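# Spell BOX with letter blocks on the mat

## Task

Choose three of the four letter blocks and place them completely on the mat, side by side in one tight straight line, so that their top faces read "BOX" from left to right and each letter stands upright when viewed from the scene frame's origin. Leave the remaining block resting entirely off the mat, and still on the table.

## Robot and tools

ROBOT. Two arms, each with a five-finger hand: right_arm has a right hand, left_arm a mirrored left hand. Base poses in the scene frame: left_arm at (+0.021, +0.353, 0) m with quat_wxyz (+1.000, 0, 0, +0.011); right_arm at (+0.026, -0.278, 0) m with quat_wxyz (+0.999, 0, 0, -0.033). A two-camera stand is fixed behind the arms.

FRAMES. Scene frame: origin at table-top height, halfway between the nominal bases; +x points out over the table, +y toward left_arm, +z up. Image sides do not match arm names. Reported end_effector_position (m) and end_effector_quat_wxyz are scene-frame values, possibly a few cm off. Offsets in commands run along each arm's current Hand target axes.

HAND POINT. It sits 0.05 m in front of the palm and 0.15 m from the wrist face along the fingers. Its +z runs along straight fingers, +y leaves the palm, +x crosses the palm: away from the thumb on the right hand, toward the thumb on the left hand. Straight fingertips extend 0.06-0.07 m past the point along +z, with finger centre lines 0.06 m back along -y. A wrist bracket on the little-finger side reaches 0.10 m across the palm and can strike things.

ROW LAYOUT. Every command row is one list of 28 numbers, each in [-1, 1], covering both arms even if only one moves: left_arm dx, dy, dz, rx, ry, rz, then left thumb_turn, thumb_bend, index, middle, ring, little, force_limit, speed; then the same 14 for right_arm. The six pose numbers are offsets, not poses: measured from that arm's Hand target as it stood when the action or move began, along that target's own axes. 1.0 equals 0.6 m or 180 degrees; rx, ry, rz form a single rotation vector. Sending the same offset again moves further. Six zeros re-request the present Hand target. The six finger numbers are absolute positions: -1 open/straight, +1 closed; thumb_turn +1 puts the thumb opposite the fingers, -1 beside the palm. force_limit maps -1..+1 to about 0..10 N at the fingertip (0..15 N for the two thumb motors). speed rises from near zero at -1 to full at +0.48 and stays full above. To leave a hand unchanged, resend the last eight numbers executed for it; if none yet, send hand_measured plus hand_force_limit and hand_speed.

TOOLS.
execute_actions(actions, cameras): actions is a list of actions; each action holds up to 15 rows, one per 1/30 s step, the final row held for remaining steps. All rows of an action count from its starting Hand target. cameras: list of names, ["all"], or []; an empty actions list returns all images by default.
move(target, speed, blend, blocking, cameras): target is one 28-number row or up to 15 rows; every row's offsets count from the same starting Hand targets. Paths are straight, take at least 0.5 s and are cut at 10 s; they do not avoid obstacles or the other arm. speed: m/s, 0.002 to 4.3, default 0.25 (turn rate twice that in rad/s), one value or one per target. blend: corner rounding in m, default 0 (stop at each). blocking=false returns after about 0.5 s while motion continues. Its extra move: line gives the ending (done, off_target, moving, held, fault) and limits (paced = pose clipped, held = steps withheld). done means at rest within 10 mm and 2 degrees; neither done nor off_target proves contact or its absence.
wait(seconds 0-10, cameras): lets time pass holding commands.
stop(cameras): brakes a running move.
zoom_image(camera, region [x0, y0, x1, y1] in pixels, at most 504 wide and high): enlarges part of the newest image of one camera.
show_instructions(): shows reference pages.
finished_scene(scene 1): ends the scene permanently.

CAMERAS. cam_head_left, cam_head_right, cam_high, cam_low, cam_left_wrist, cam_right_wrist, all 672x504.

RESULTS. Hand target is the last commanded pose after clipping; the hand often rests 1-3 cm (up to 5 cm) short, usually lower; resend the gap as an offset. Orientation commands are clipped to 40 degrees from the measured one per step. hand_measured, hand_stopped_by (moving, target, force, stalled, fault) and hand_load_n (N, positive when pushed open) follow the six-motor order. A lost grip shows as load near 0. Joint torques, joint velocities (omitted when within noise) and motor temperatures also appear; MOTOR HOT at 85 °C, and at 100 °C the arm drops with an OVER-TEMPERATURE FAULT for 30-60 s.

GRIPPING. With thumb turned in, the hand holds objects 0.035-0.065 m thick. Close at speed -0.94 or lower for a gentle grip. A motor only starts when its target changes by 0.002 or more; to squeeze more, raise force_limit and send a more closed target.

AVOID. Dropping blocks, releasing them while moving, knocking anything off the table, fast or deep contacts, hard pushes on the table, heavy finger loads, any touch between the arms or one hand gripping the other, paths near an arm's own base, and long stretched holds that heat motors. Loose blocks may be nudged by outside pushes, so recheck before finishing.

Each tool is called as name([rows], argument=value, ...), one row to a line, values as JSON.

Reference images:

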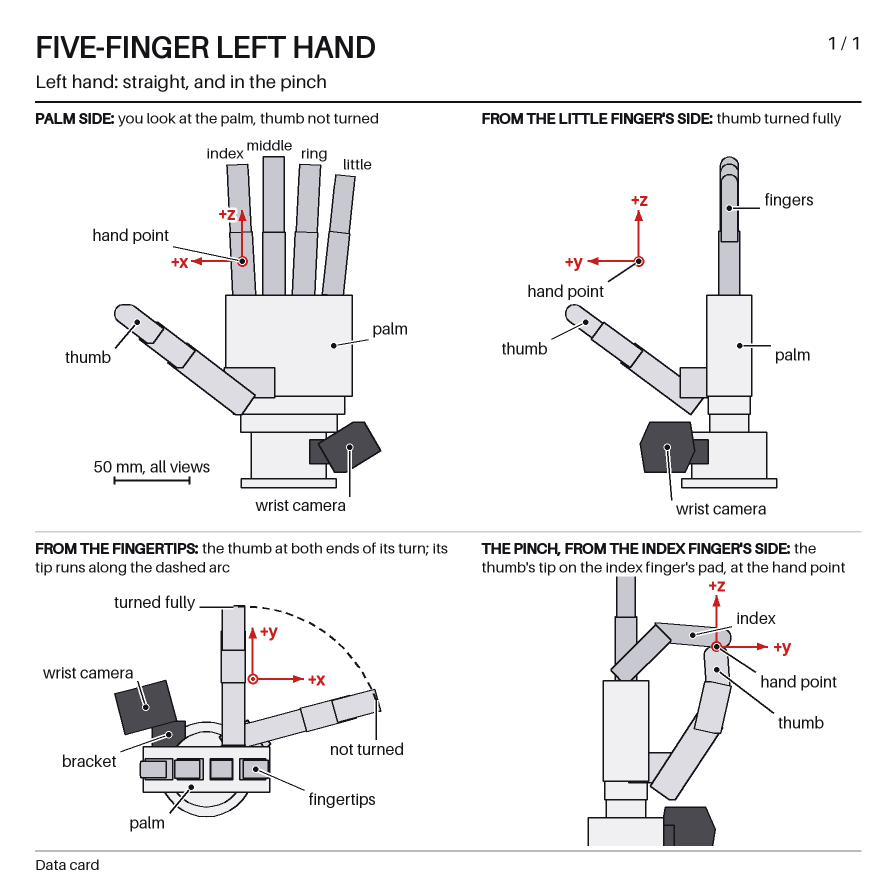

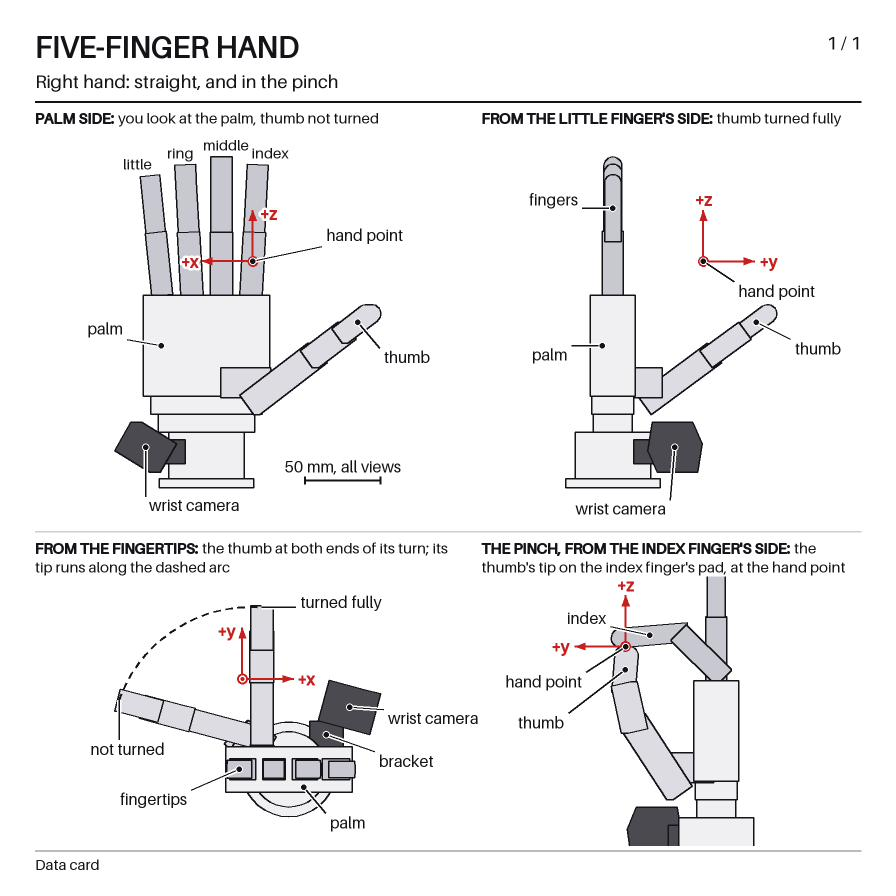

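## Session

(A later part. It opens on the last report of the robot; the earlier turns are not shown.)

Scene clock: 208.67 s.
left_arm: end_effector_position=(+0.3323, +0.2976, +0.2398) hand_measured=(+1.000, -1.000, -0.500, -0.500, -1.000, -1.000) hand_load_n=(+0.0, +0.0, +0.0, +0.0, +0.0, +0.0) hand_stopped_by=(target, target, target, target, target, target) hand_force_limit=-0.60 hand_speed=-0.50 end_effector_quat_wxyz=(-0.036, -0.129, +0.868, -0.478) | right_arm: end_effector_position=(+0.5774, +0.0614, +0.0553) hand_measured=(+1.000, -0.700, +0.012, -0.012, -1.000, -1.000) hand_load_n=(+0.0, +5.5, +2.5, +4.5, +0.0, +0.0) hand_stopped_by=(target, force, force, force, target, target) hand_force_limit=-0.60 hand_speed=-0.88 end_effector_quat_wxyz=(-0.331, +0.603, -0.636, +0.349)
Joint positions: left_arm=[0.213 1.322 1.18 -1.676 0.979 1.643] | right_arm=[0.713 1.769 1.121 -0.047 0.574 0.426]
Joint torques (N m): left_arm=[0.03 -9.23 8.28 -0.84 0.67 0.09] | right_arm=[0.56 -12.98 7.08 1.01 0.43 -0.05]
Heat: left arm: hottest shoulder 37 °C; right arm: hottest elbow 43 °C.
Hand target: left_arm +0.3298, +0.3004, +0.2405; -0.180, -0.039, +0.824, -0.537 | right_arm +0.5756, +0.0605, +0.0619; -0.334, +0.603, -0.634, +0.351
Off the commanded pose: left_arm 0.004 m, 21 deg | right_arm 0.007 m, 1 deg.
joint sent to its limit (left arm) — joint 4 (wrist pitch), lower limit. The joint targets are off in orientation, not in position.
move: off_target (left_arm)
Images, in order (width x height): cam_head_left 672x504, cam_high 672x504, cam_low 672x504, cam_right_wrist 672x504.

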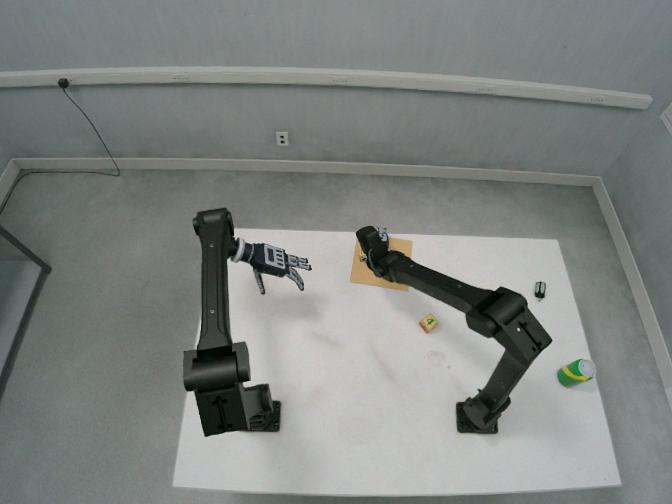

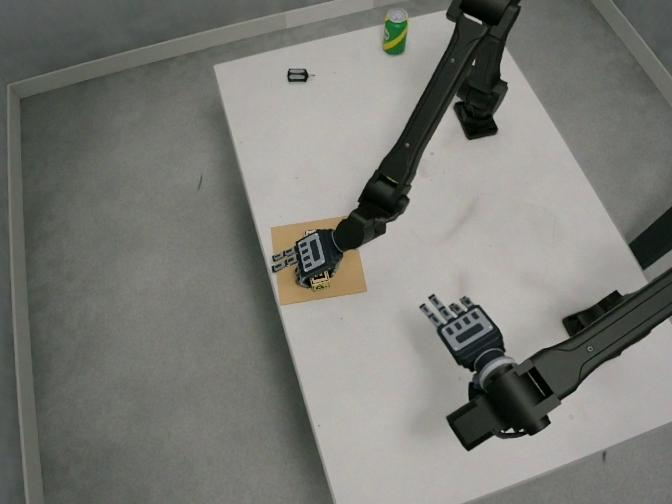

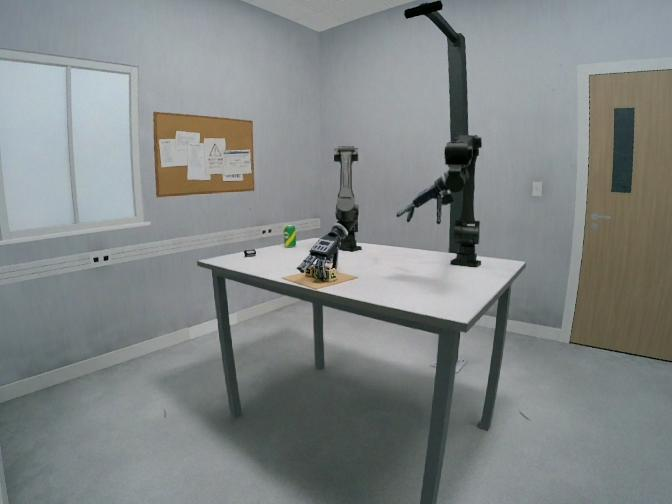

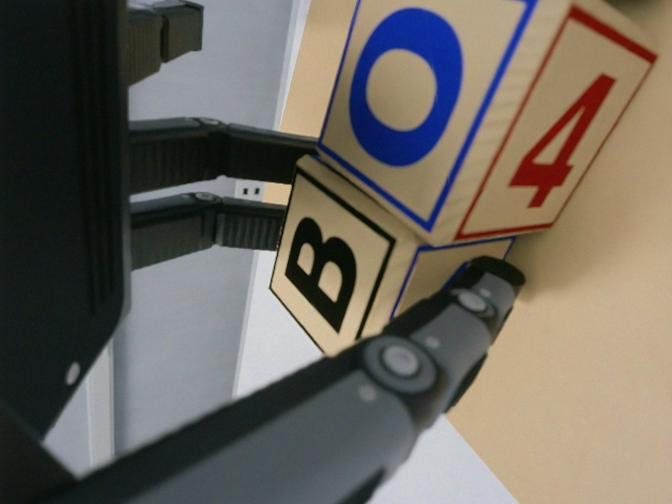

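move(target=[0,0,0,0,0,0,1,-1,-0.5,-0.5,-1,-1,-0.6,-0.5,-0.00418,0.00548,-0.00881,0,0,0,1,-0.4,0.1,0.1,-1,-1,-0.6,-0.88], speed=0.05, cameras=["cam_head_left", "cam_high", "cam_low", "cam_right_wrist"])

zoom_image(camera="cam_high", region=[295, 260, 345, 310])

zoom_image(camera="cam_low", region=[300, 255, 340, 295])

zoom_image(camera="cam_head_left", region=[340, 225, 390, 275])

Scene clock: 210.20 s.
left_arm: end_effector_position=(+0.3323, +0.2976, +0.2398) hand_measured=(+1.000, -1.000, -0.500, -0.500, -1.000, -1.000) hand_load_n=(+0.0, +0.0, +0.0, +0.0, +0.0, +0.0) hand_stopped_by=(target, target, target, target, target, target) hand_force_limit=-0.60 hand_speed=-0.50 end_effector_quat_wxyz=(-0.036, -0.129, +0.868, -0.478) | right_arm: end_effector_position=(+0.5739, +0.0600, +0.0550) hand_measured=(+1.000, -0.700, +0.012, -0.012, -1.000, -1.000) hand_load_n=(+0.5, +5.5, +2.5, +4.5, +0.0, +0.0) hand_stopped_by=(target, force, force, force, target, target) hand_force_limit=-0.60 hand_speed=-0.88 end_effector_quat_wxyz=(-0.329, +0.603, -0.636, +0.351)
Joint positions: left_arm=[0.213 1.322 1.18 -1.676 0.979 1.643] | right_arm=[0.717 1.762 1.111 -0.047 0.582 0.426]
Joint torques (N m): left_arm=[-0.03 -9.23 8.31 -0.85 0.67 0.08] | right_arm=[1.44 -13.16 6.94 0.95 0.38 0.03]
Heat: left arm: hottest shoulder 37 °C; right arm: hottest elbow 43 °C.
Hand target: left_arm +0.3298, +0.3004, +0.2405; -0.180, -0.039, +0.824, -0.537 | right_arm +0.5696, +0.0631, +0.0619; -0.334, +0.603, -0.634, +0.351
Off the commanded pose: left_arm 0.004 m, 21 deg | right_arm 0.009 m, 1 deg.
joint sent to its limit (left arm) — joint 4 (wrist pitch), lower limit. The joint targets are off in orientation, not in position.
move: off_target (left_arm)
Images, in order (width x height): cam_head_left 672x504, cam_high 672x504, cam_low 672x504, cam_right_wrist 672x504.

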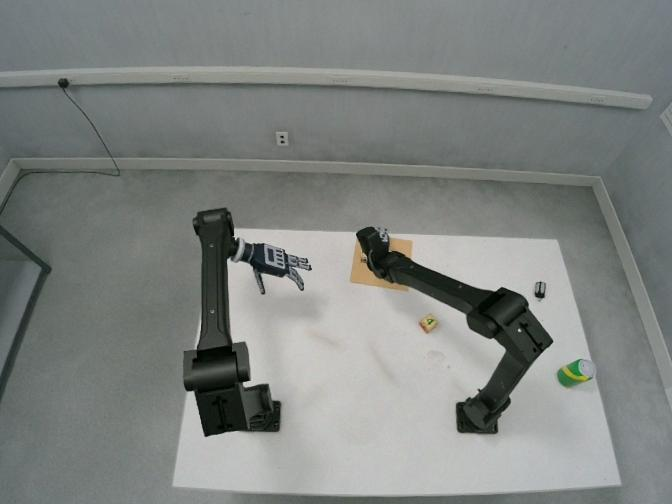

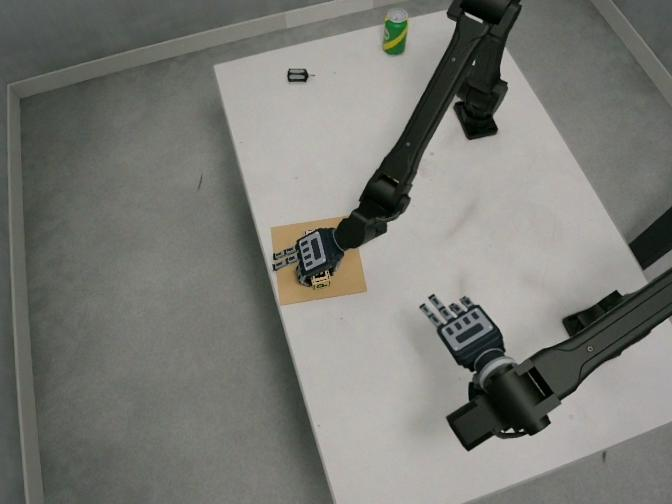

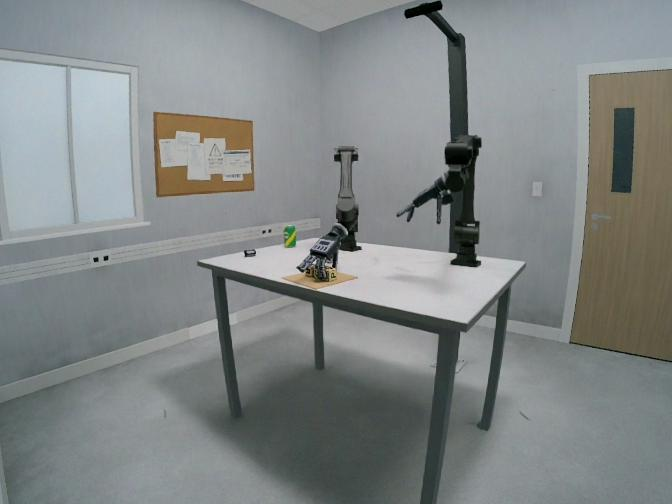

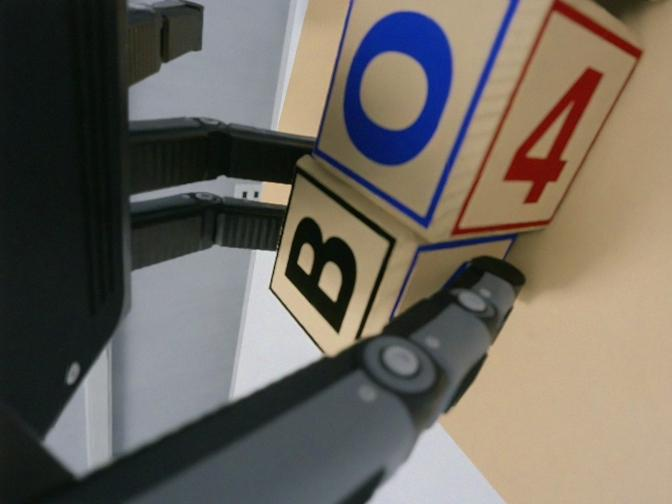

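Scaled by 10.080.

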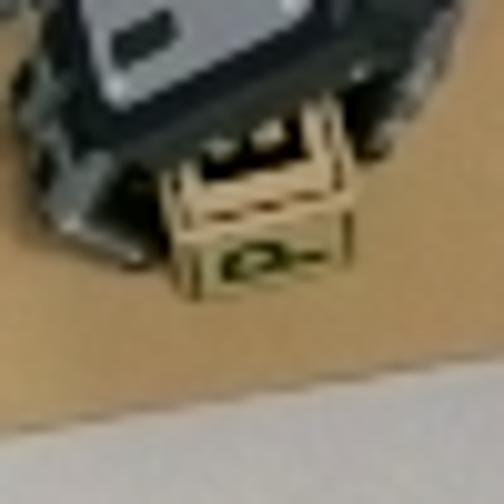

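Scaled by 12.600.

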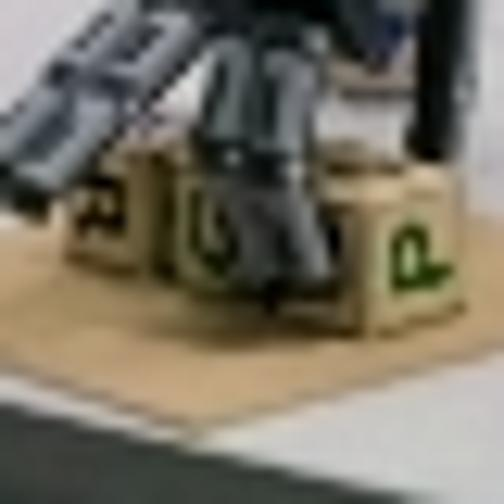

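Scaled by 10.080.

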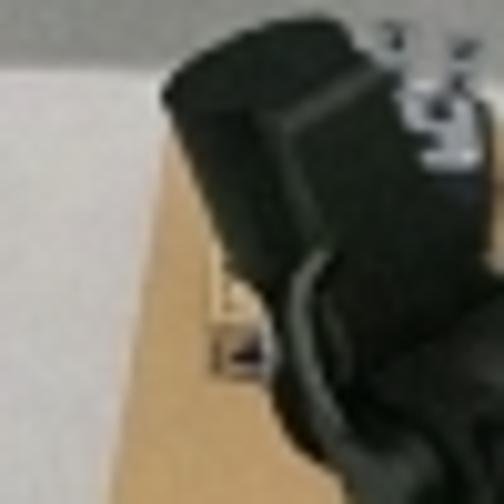

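zoom_image(camera="cam_right_wrist", region=[260, 90, 560, 315])

Scaled by 1.680.

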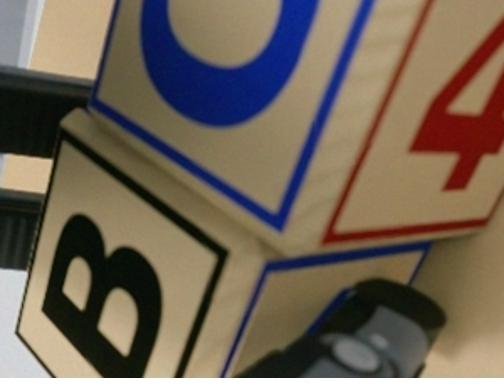

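move(target=[0,0,0,0,0,0,1,-1,-0.5,-0.5,-1,-1,-0.6,-0.5,-0.0095,0.00557,-0.00888,0,0,0,1,-0.4,0.1,0.1,-1,-1,-0.6,-0.88], speed=0.05, cameras=["cam_high", "cam_right_wrist"])

zoom_image(camera="cam_high", region=[280, 210, 380, 310])

zoom_image(camera="cam_right_wrist", region=[260, 90, 560, 315])

Scene clock: 211.73 s.
left_arm: end_effector_position=(+0.3323, +0.2976, +0.2398) hand_measured=(+1.000, -1.000, -0.500, -0.500, -1.000, -1.000) hand_load_n=(+0.0, +0.0, +0.0, +0.0, +0.0, +0.0) hand_stopped_by=(target, target, target, target, target, target) hand_force_limit=-0.60 hand_speed=-0.50 end_effector_quat_wxyz=(-0.036, -0.129, +0.868, -0.478) | right_arm: end_effector_position=(+0.5690, +0.0646, +0.0552) hand_measured=(+1.000, -0.700, +0.012, -0.012, -1.000, -1.000) hand_load_n=(+0.0, +5.5, +2.0, +4.5, +0.0, +0.0) hand_stopped_by=(target, force, force, force, target, target) hand_force_limit=-0.60 hand_speed=-0.88 end_effector_quat_wxyz=(-0.329, +0.604, -0.633, +0.354)
Joint positions: left_arm=[0.213 1.322 1.18 -1.676 0.979 1.643] | right_arm=[0.732 1.761 1.108 -0.047 0.596 0.428]
Joint torques (N m): left_arm=[0.03 -9.35 8.27 -0.84 0.67 0.08] | right_arm=[1.03 -13.68 7.16 0.61 0.29 0.1]
Heat: left arm: hottest shoulder 37 °C; right arm: hottest elbow 43 °C.
Hand target: left_arm +0.3298, +0.3004, +0.2405; -0.180, -0.039, +0.824, -0.537 | right_arm +0.5636, +0.0693, +0.0620; -0.334, +0.603, -0.634, +0.351
Off the commanded pose: left_arm 0.004 m, 21 deg | right_arm 0.010 m, 1 deg.
joint sent to its limit (left arm) — joint 4 (wrist pitch), lower limit. The joint targets are off in orientation, not in position.
move: off_target (left_arm)
Images, in order (width x height): cam_high 672x504, cam_right_wrist 672x504.

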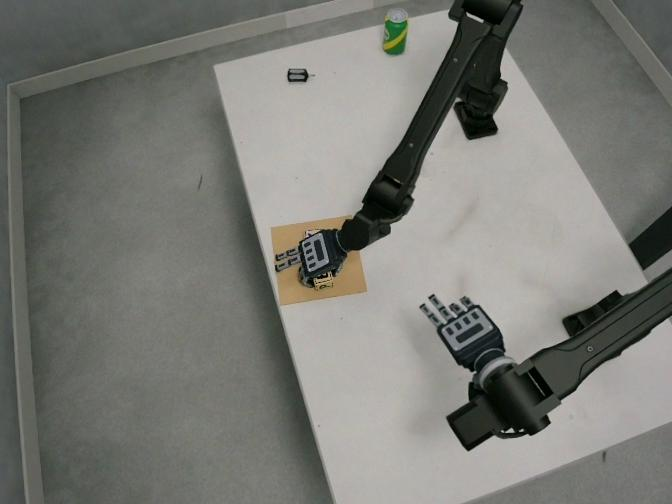

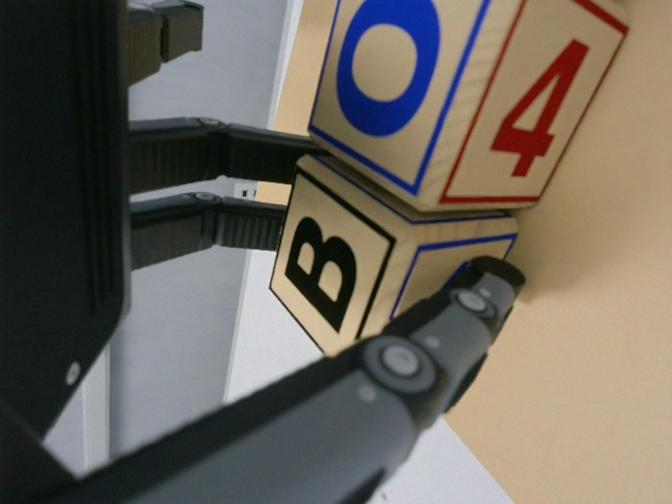

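Scaled by 5.040.

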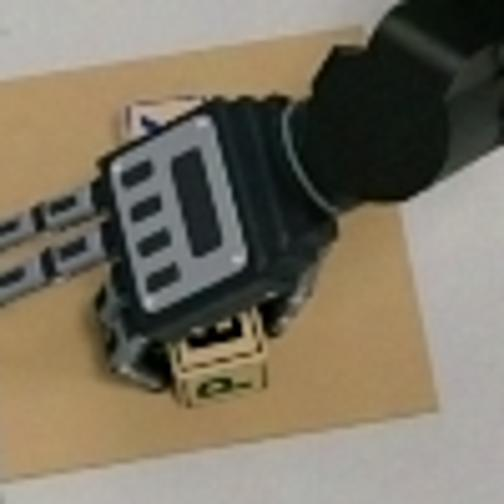

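Scaled by 1.680.

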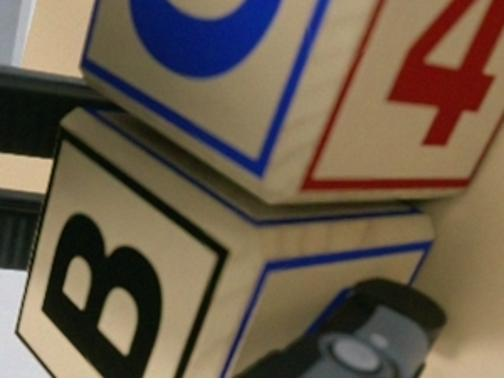

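zoom_image(camera="cam_high", region=[295, 260, 345, 310])

Scaled by 10.080.

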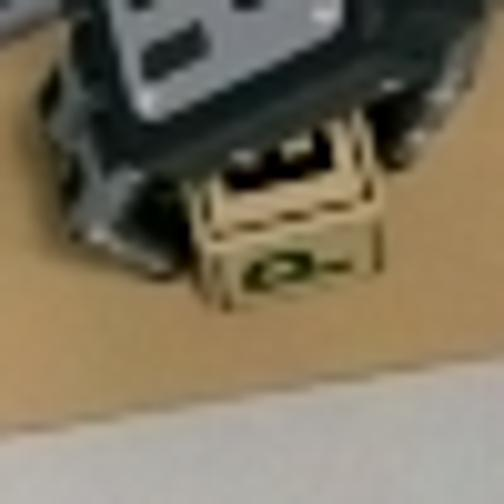

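execute_actions([
  [[0,0,0,0,0,0,1,-1,-0.5,-0.5,-1,-1,-0.6,-0.5,0,-0.0057,-0.0035,0,0,0,1,-1,-0.5,-0.5,-1,-1,-0.6,-0.6]],
  [[0,0,0,0,0,0,1,-1,-0.5,-0.5,-1,-1,-0.6,-0.5,0,0,0,0,0,0,1,-1,-0.5,-0.5,-1,-1,-0.6,-0.6]],
], cameras=["cam_right_wrist"])

Scene clock: 213.50 s.
left_arm: end_effector_position=(+0.3323, +0.2976, +0.2398) hand_measured=(+1.000, -1.000, -0.500, -0.500, -1.000, -1.000) hand_load_n=(+0.0, +0.0, +0.0, +0.0, +0.0, +0.0) hand_stopped_by=(target, target, target, target, target, target) hand_force_limit=-0.60 hand_speed=-0.50 end_effector_quat_wxyz=(-0.036, -0.129, +0.868, -0.478) | right_arm: end_effector_position=(+0.5672, +0.0648, +0.0560) hand_measured=(+1.000, -1.000, -0.500, -0.500, -1.000, -1.000) hand_load_n=(+0.0, +0.0, -0.5, +0.0, +0.0, +0.0) hand_stopped_by=(target, target, target, target, target, target) hand_force_limit=-0.60 hand_speed=-0.60 end_effector_quat_wxyz=(-0.327, +0.606, -0.633, +0.354)
Joint positions: left_arm=[0.213 1.322 1.18 -1.676 0.979 1.643] | right_arm=[0.734 1.757 1.108 -0.056 0.596 0.429]
Joint torques (N m): left_arm=[0.03 -9.29 8.29 -0.84 0.66 0.09] | right_arm=[1.32 -13.45 7.36 0.51 0.34 0.1]
Heat: left arm: hottest shoulder 37 °C; right arm: hottest elbow 43 °C.
Hand target: left_arm +0.3298, +0.3004, +0.2405; -0.180, -0.039, +0.824, -0.537 | right_arm +0.5637, +0.0692, +0.0661; -0.334, +0.603, -0.634, +0.351
Off the commanded pose: left_arm 0.004 m, 21 deg | right_arm 0.012 m, 1 deg.
joint sent to its limit (left arm) — joint 4 (wrist pitch), lower limit. The joint targets are off in orientation, not in position.
Images, in order (width x height): cam_right_wrist 672x504.

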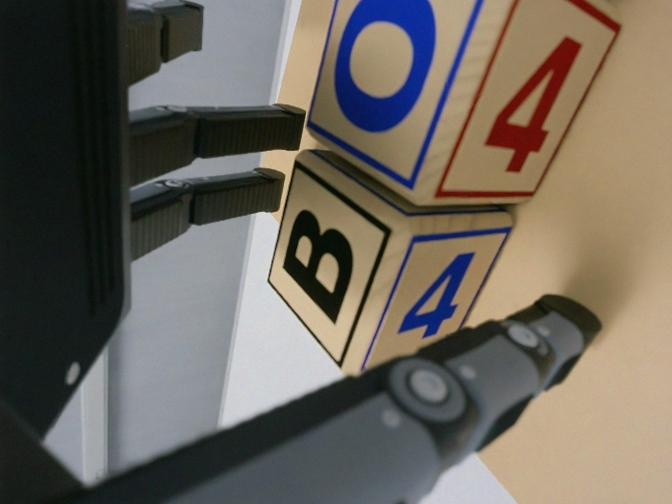

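move([
  [0,0,0,0,0,0,1,-1,-0.5,-0.5,-1,-1,-0.6,-0.5,-0.01097,-0.15165,-0.07182,0,0,0,1,-1,-0.5,-0.5,-1,-1,-0.6,-0.6],
  [0,0,0,0,0,0,1,-1,-0.5,-0.5,-1,-1,-0.6,-0.5,0.5481,-0.0233,-0.38365,0,0,0,1,-1,-0.5,-0.5,-1,-1,-0.6,-0.6],
], speed=[0.12,0.3], blend=[0.03,0], cameras=["cam_head_left", "cam_high", "cam_low", "cam_right_wrist"])

zoom_image(camera="cam_head_left", region=[340, 225, 420, 305])

zoom_image(camera="cam_high", region=[280, 215, 360, 295])

zoom_image(camera="cam_low", region=[290, 245, 350, 295])

Scene clock: 217.07 s.
left_arm: end_effector_position=(+0.3323, +0.2976, +0.2398) hand_measured=(+1.000, -1.000, -0.500, -0.500, -1.000, -1.000) hand_load_n=(+0.0, +0.0, +0.0, +0.0, +0.0, +0.0) hand_stopped_by=(target, target, target, target, target, target) hand_force_limit=-0.60 hand_speed=-0.50 end_effector_quat_wxyz=(-0.036, -0.129, +0.868, -0.478) | right_arm: end_effector_position=(+0.3620, -0.2465, +0.1998) hand_measured=(+1.000, -1.000, -0.500, -0.500, -1.000, -1.000) hand_load_n=(+0.5, +0.0, +0.0, +0.0, +0.0, +0.0) hand_stopped_by=(target, target, target, target, target, target) hand_force_limit=-0.60 hand_speed=-0.60 end_effector_quat_wxyz=(-0.338, +0.601, -0.635, +0.349)
Joint positions: left_arm=[0.213 1.322 1.18 -1.676 0.979 1.643] | right_arm=[0.099 0.634 0.589 -0.511 0.065 0.052]
Joint torques (N m): left_arm=[-0.03 -9.23 8.29 -0.84 0.67 0.08] | right_arm=[-0.03 0.67 9.65 1.1 -0.16 -0.1]
Heat: left arm: hottest shoulder 37 °C; right arm: hottest elbow 43 °C.
Hand target: left_arm +0.3298, +0.3004, +0.2405; -0.180, -0.039, +0.824, -0.537 | right_arm +0.3597, -0.2499, +0.2000; -0.334, +0.603, -0.634, +0.351
Off the commanded pose: left_arm 0.004 m, 21 deg | right_arm 0.004 m, 1 deg.
joint sent to its limit (left arm) — joint 4 (wrist pitch), lower limit. The joint targets are off in orientation, not in position.
move: off_target (left_arm)
Images, in order (width x height): cam_head_left 672x504, cam_high 672x504, cam_low 672x504, cam_right_wrist 672x504.

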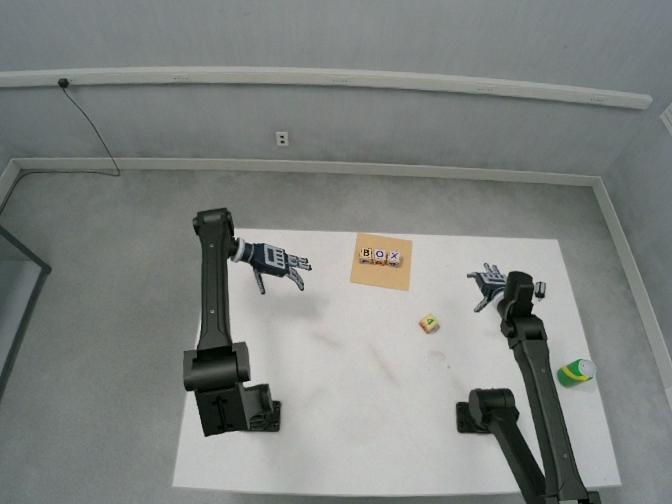

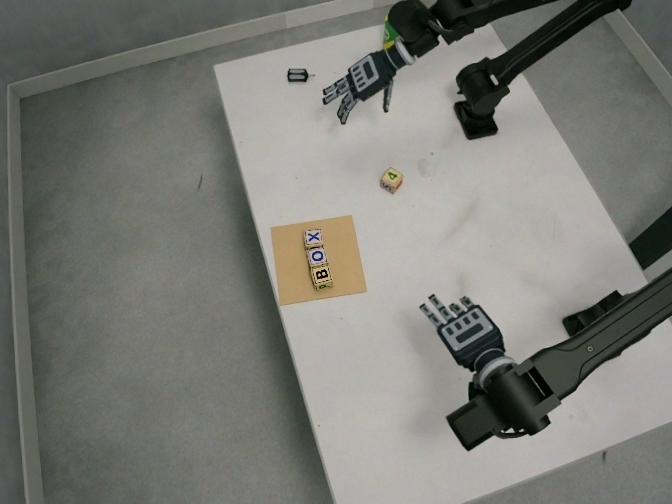

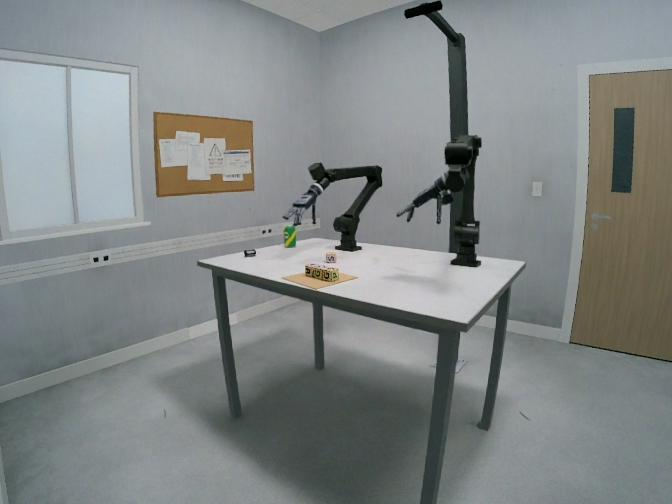

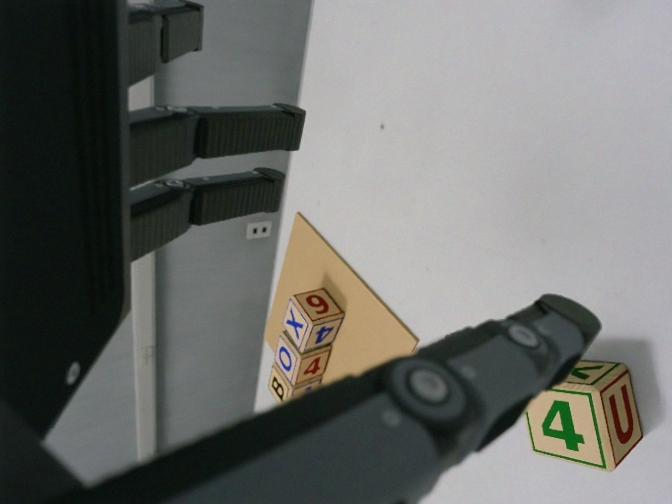

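Scaled by 6.300.

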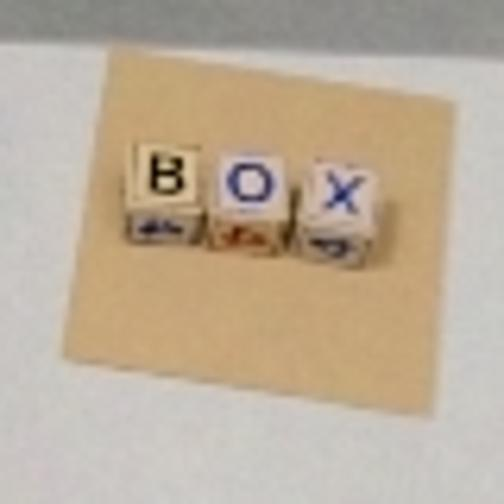

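Scaled by 6.300.

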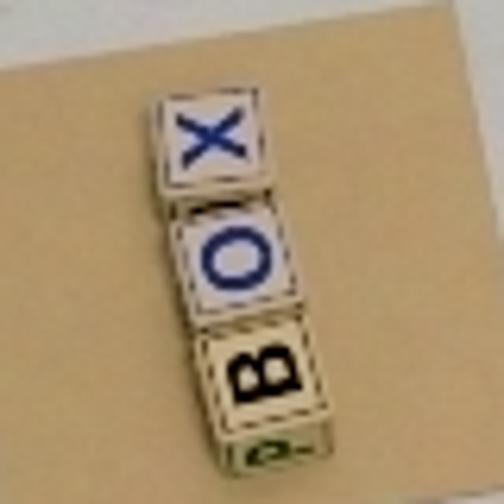

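Scaled by 8.400.

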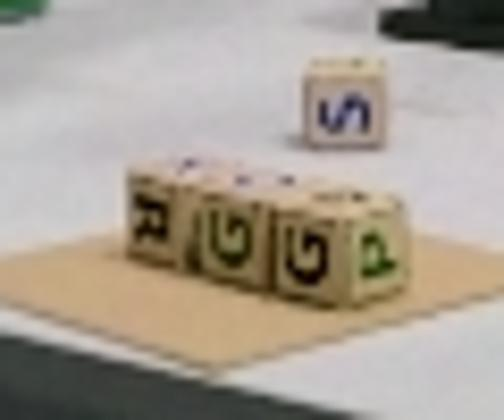

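finished_scene(scene=1)

The scene is finished: the task was done.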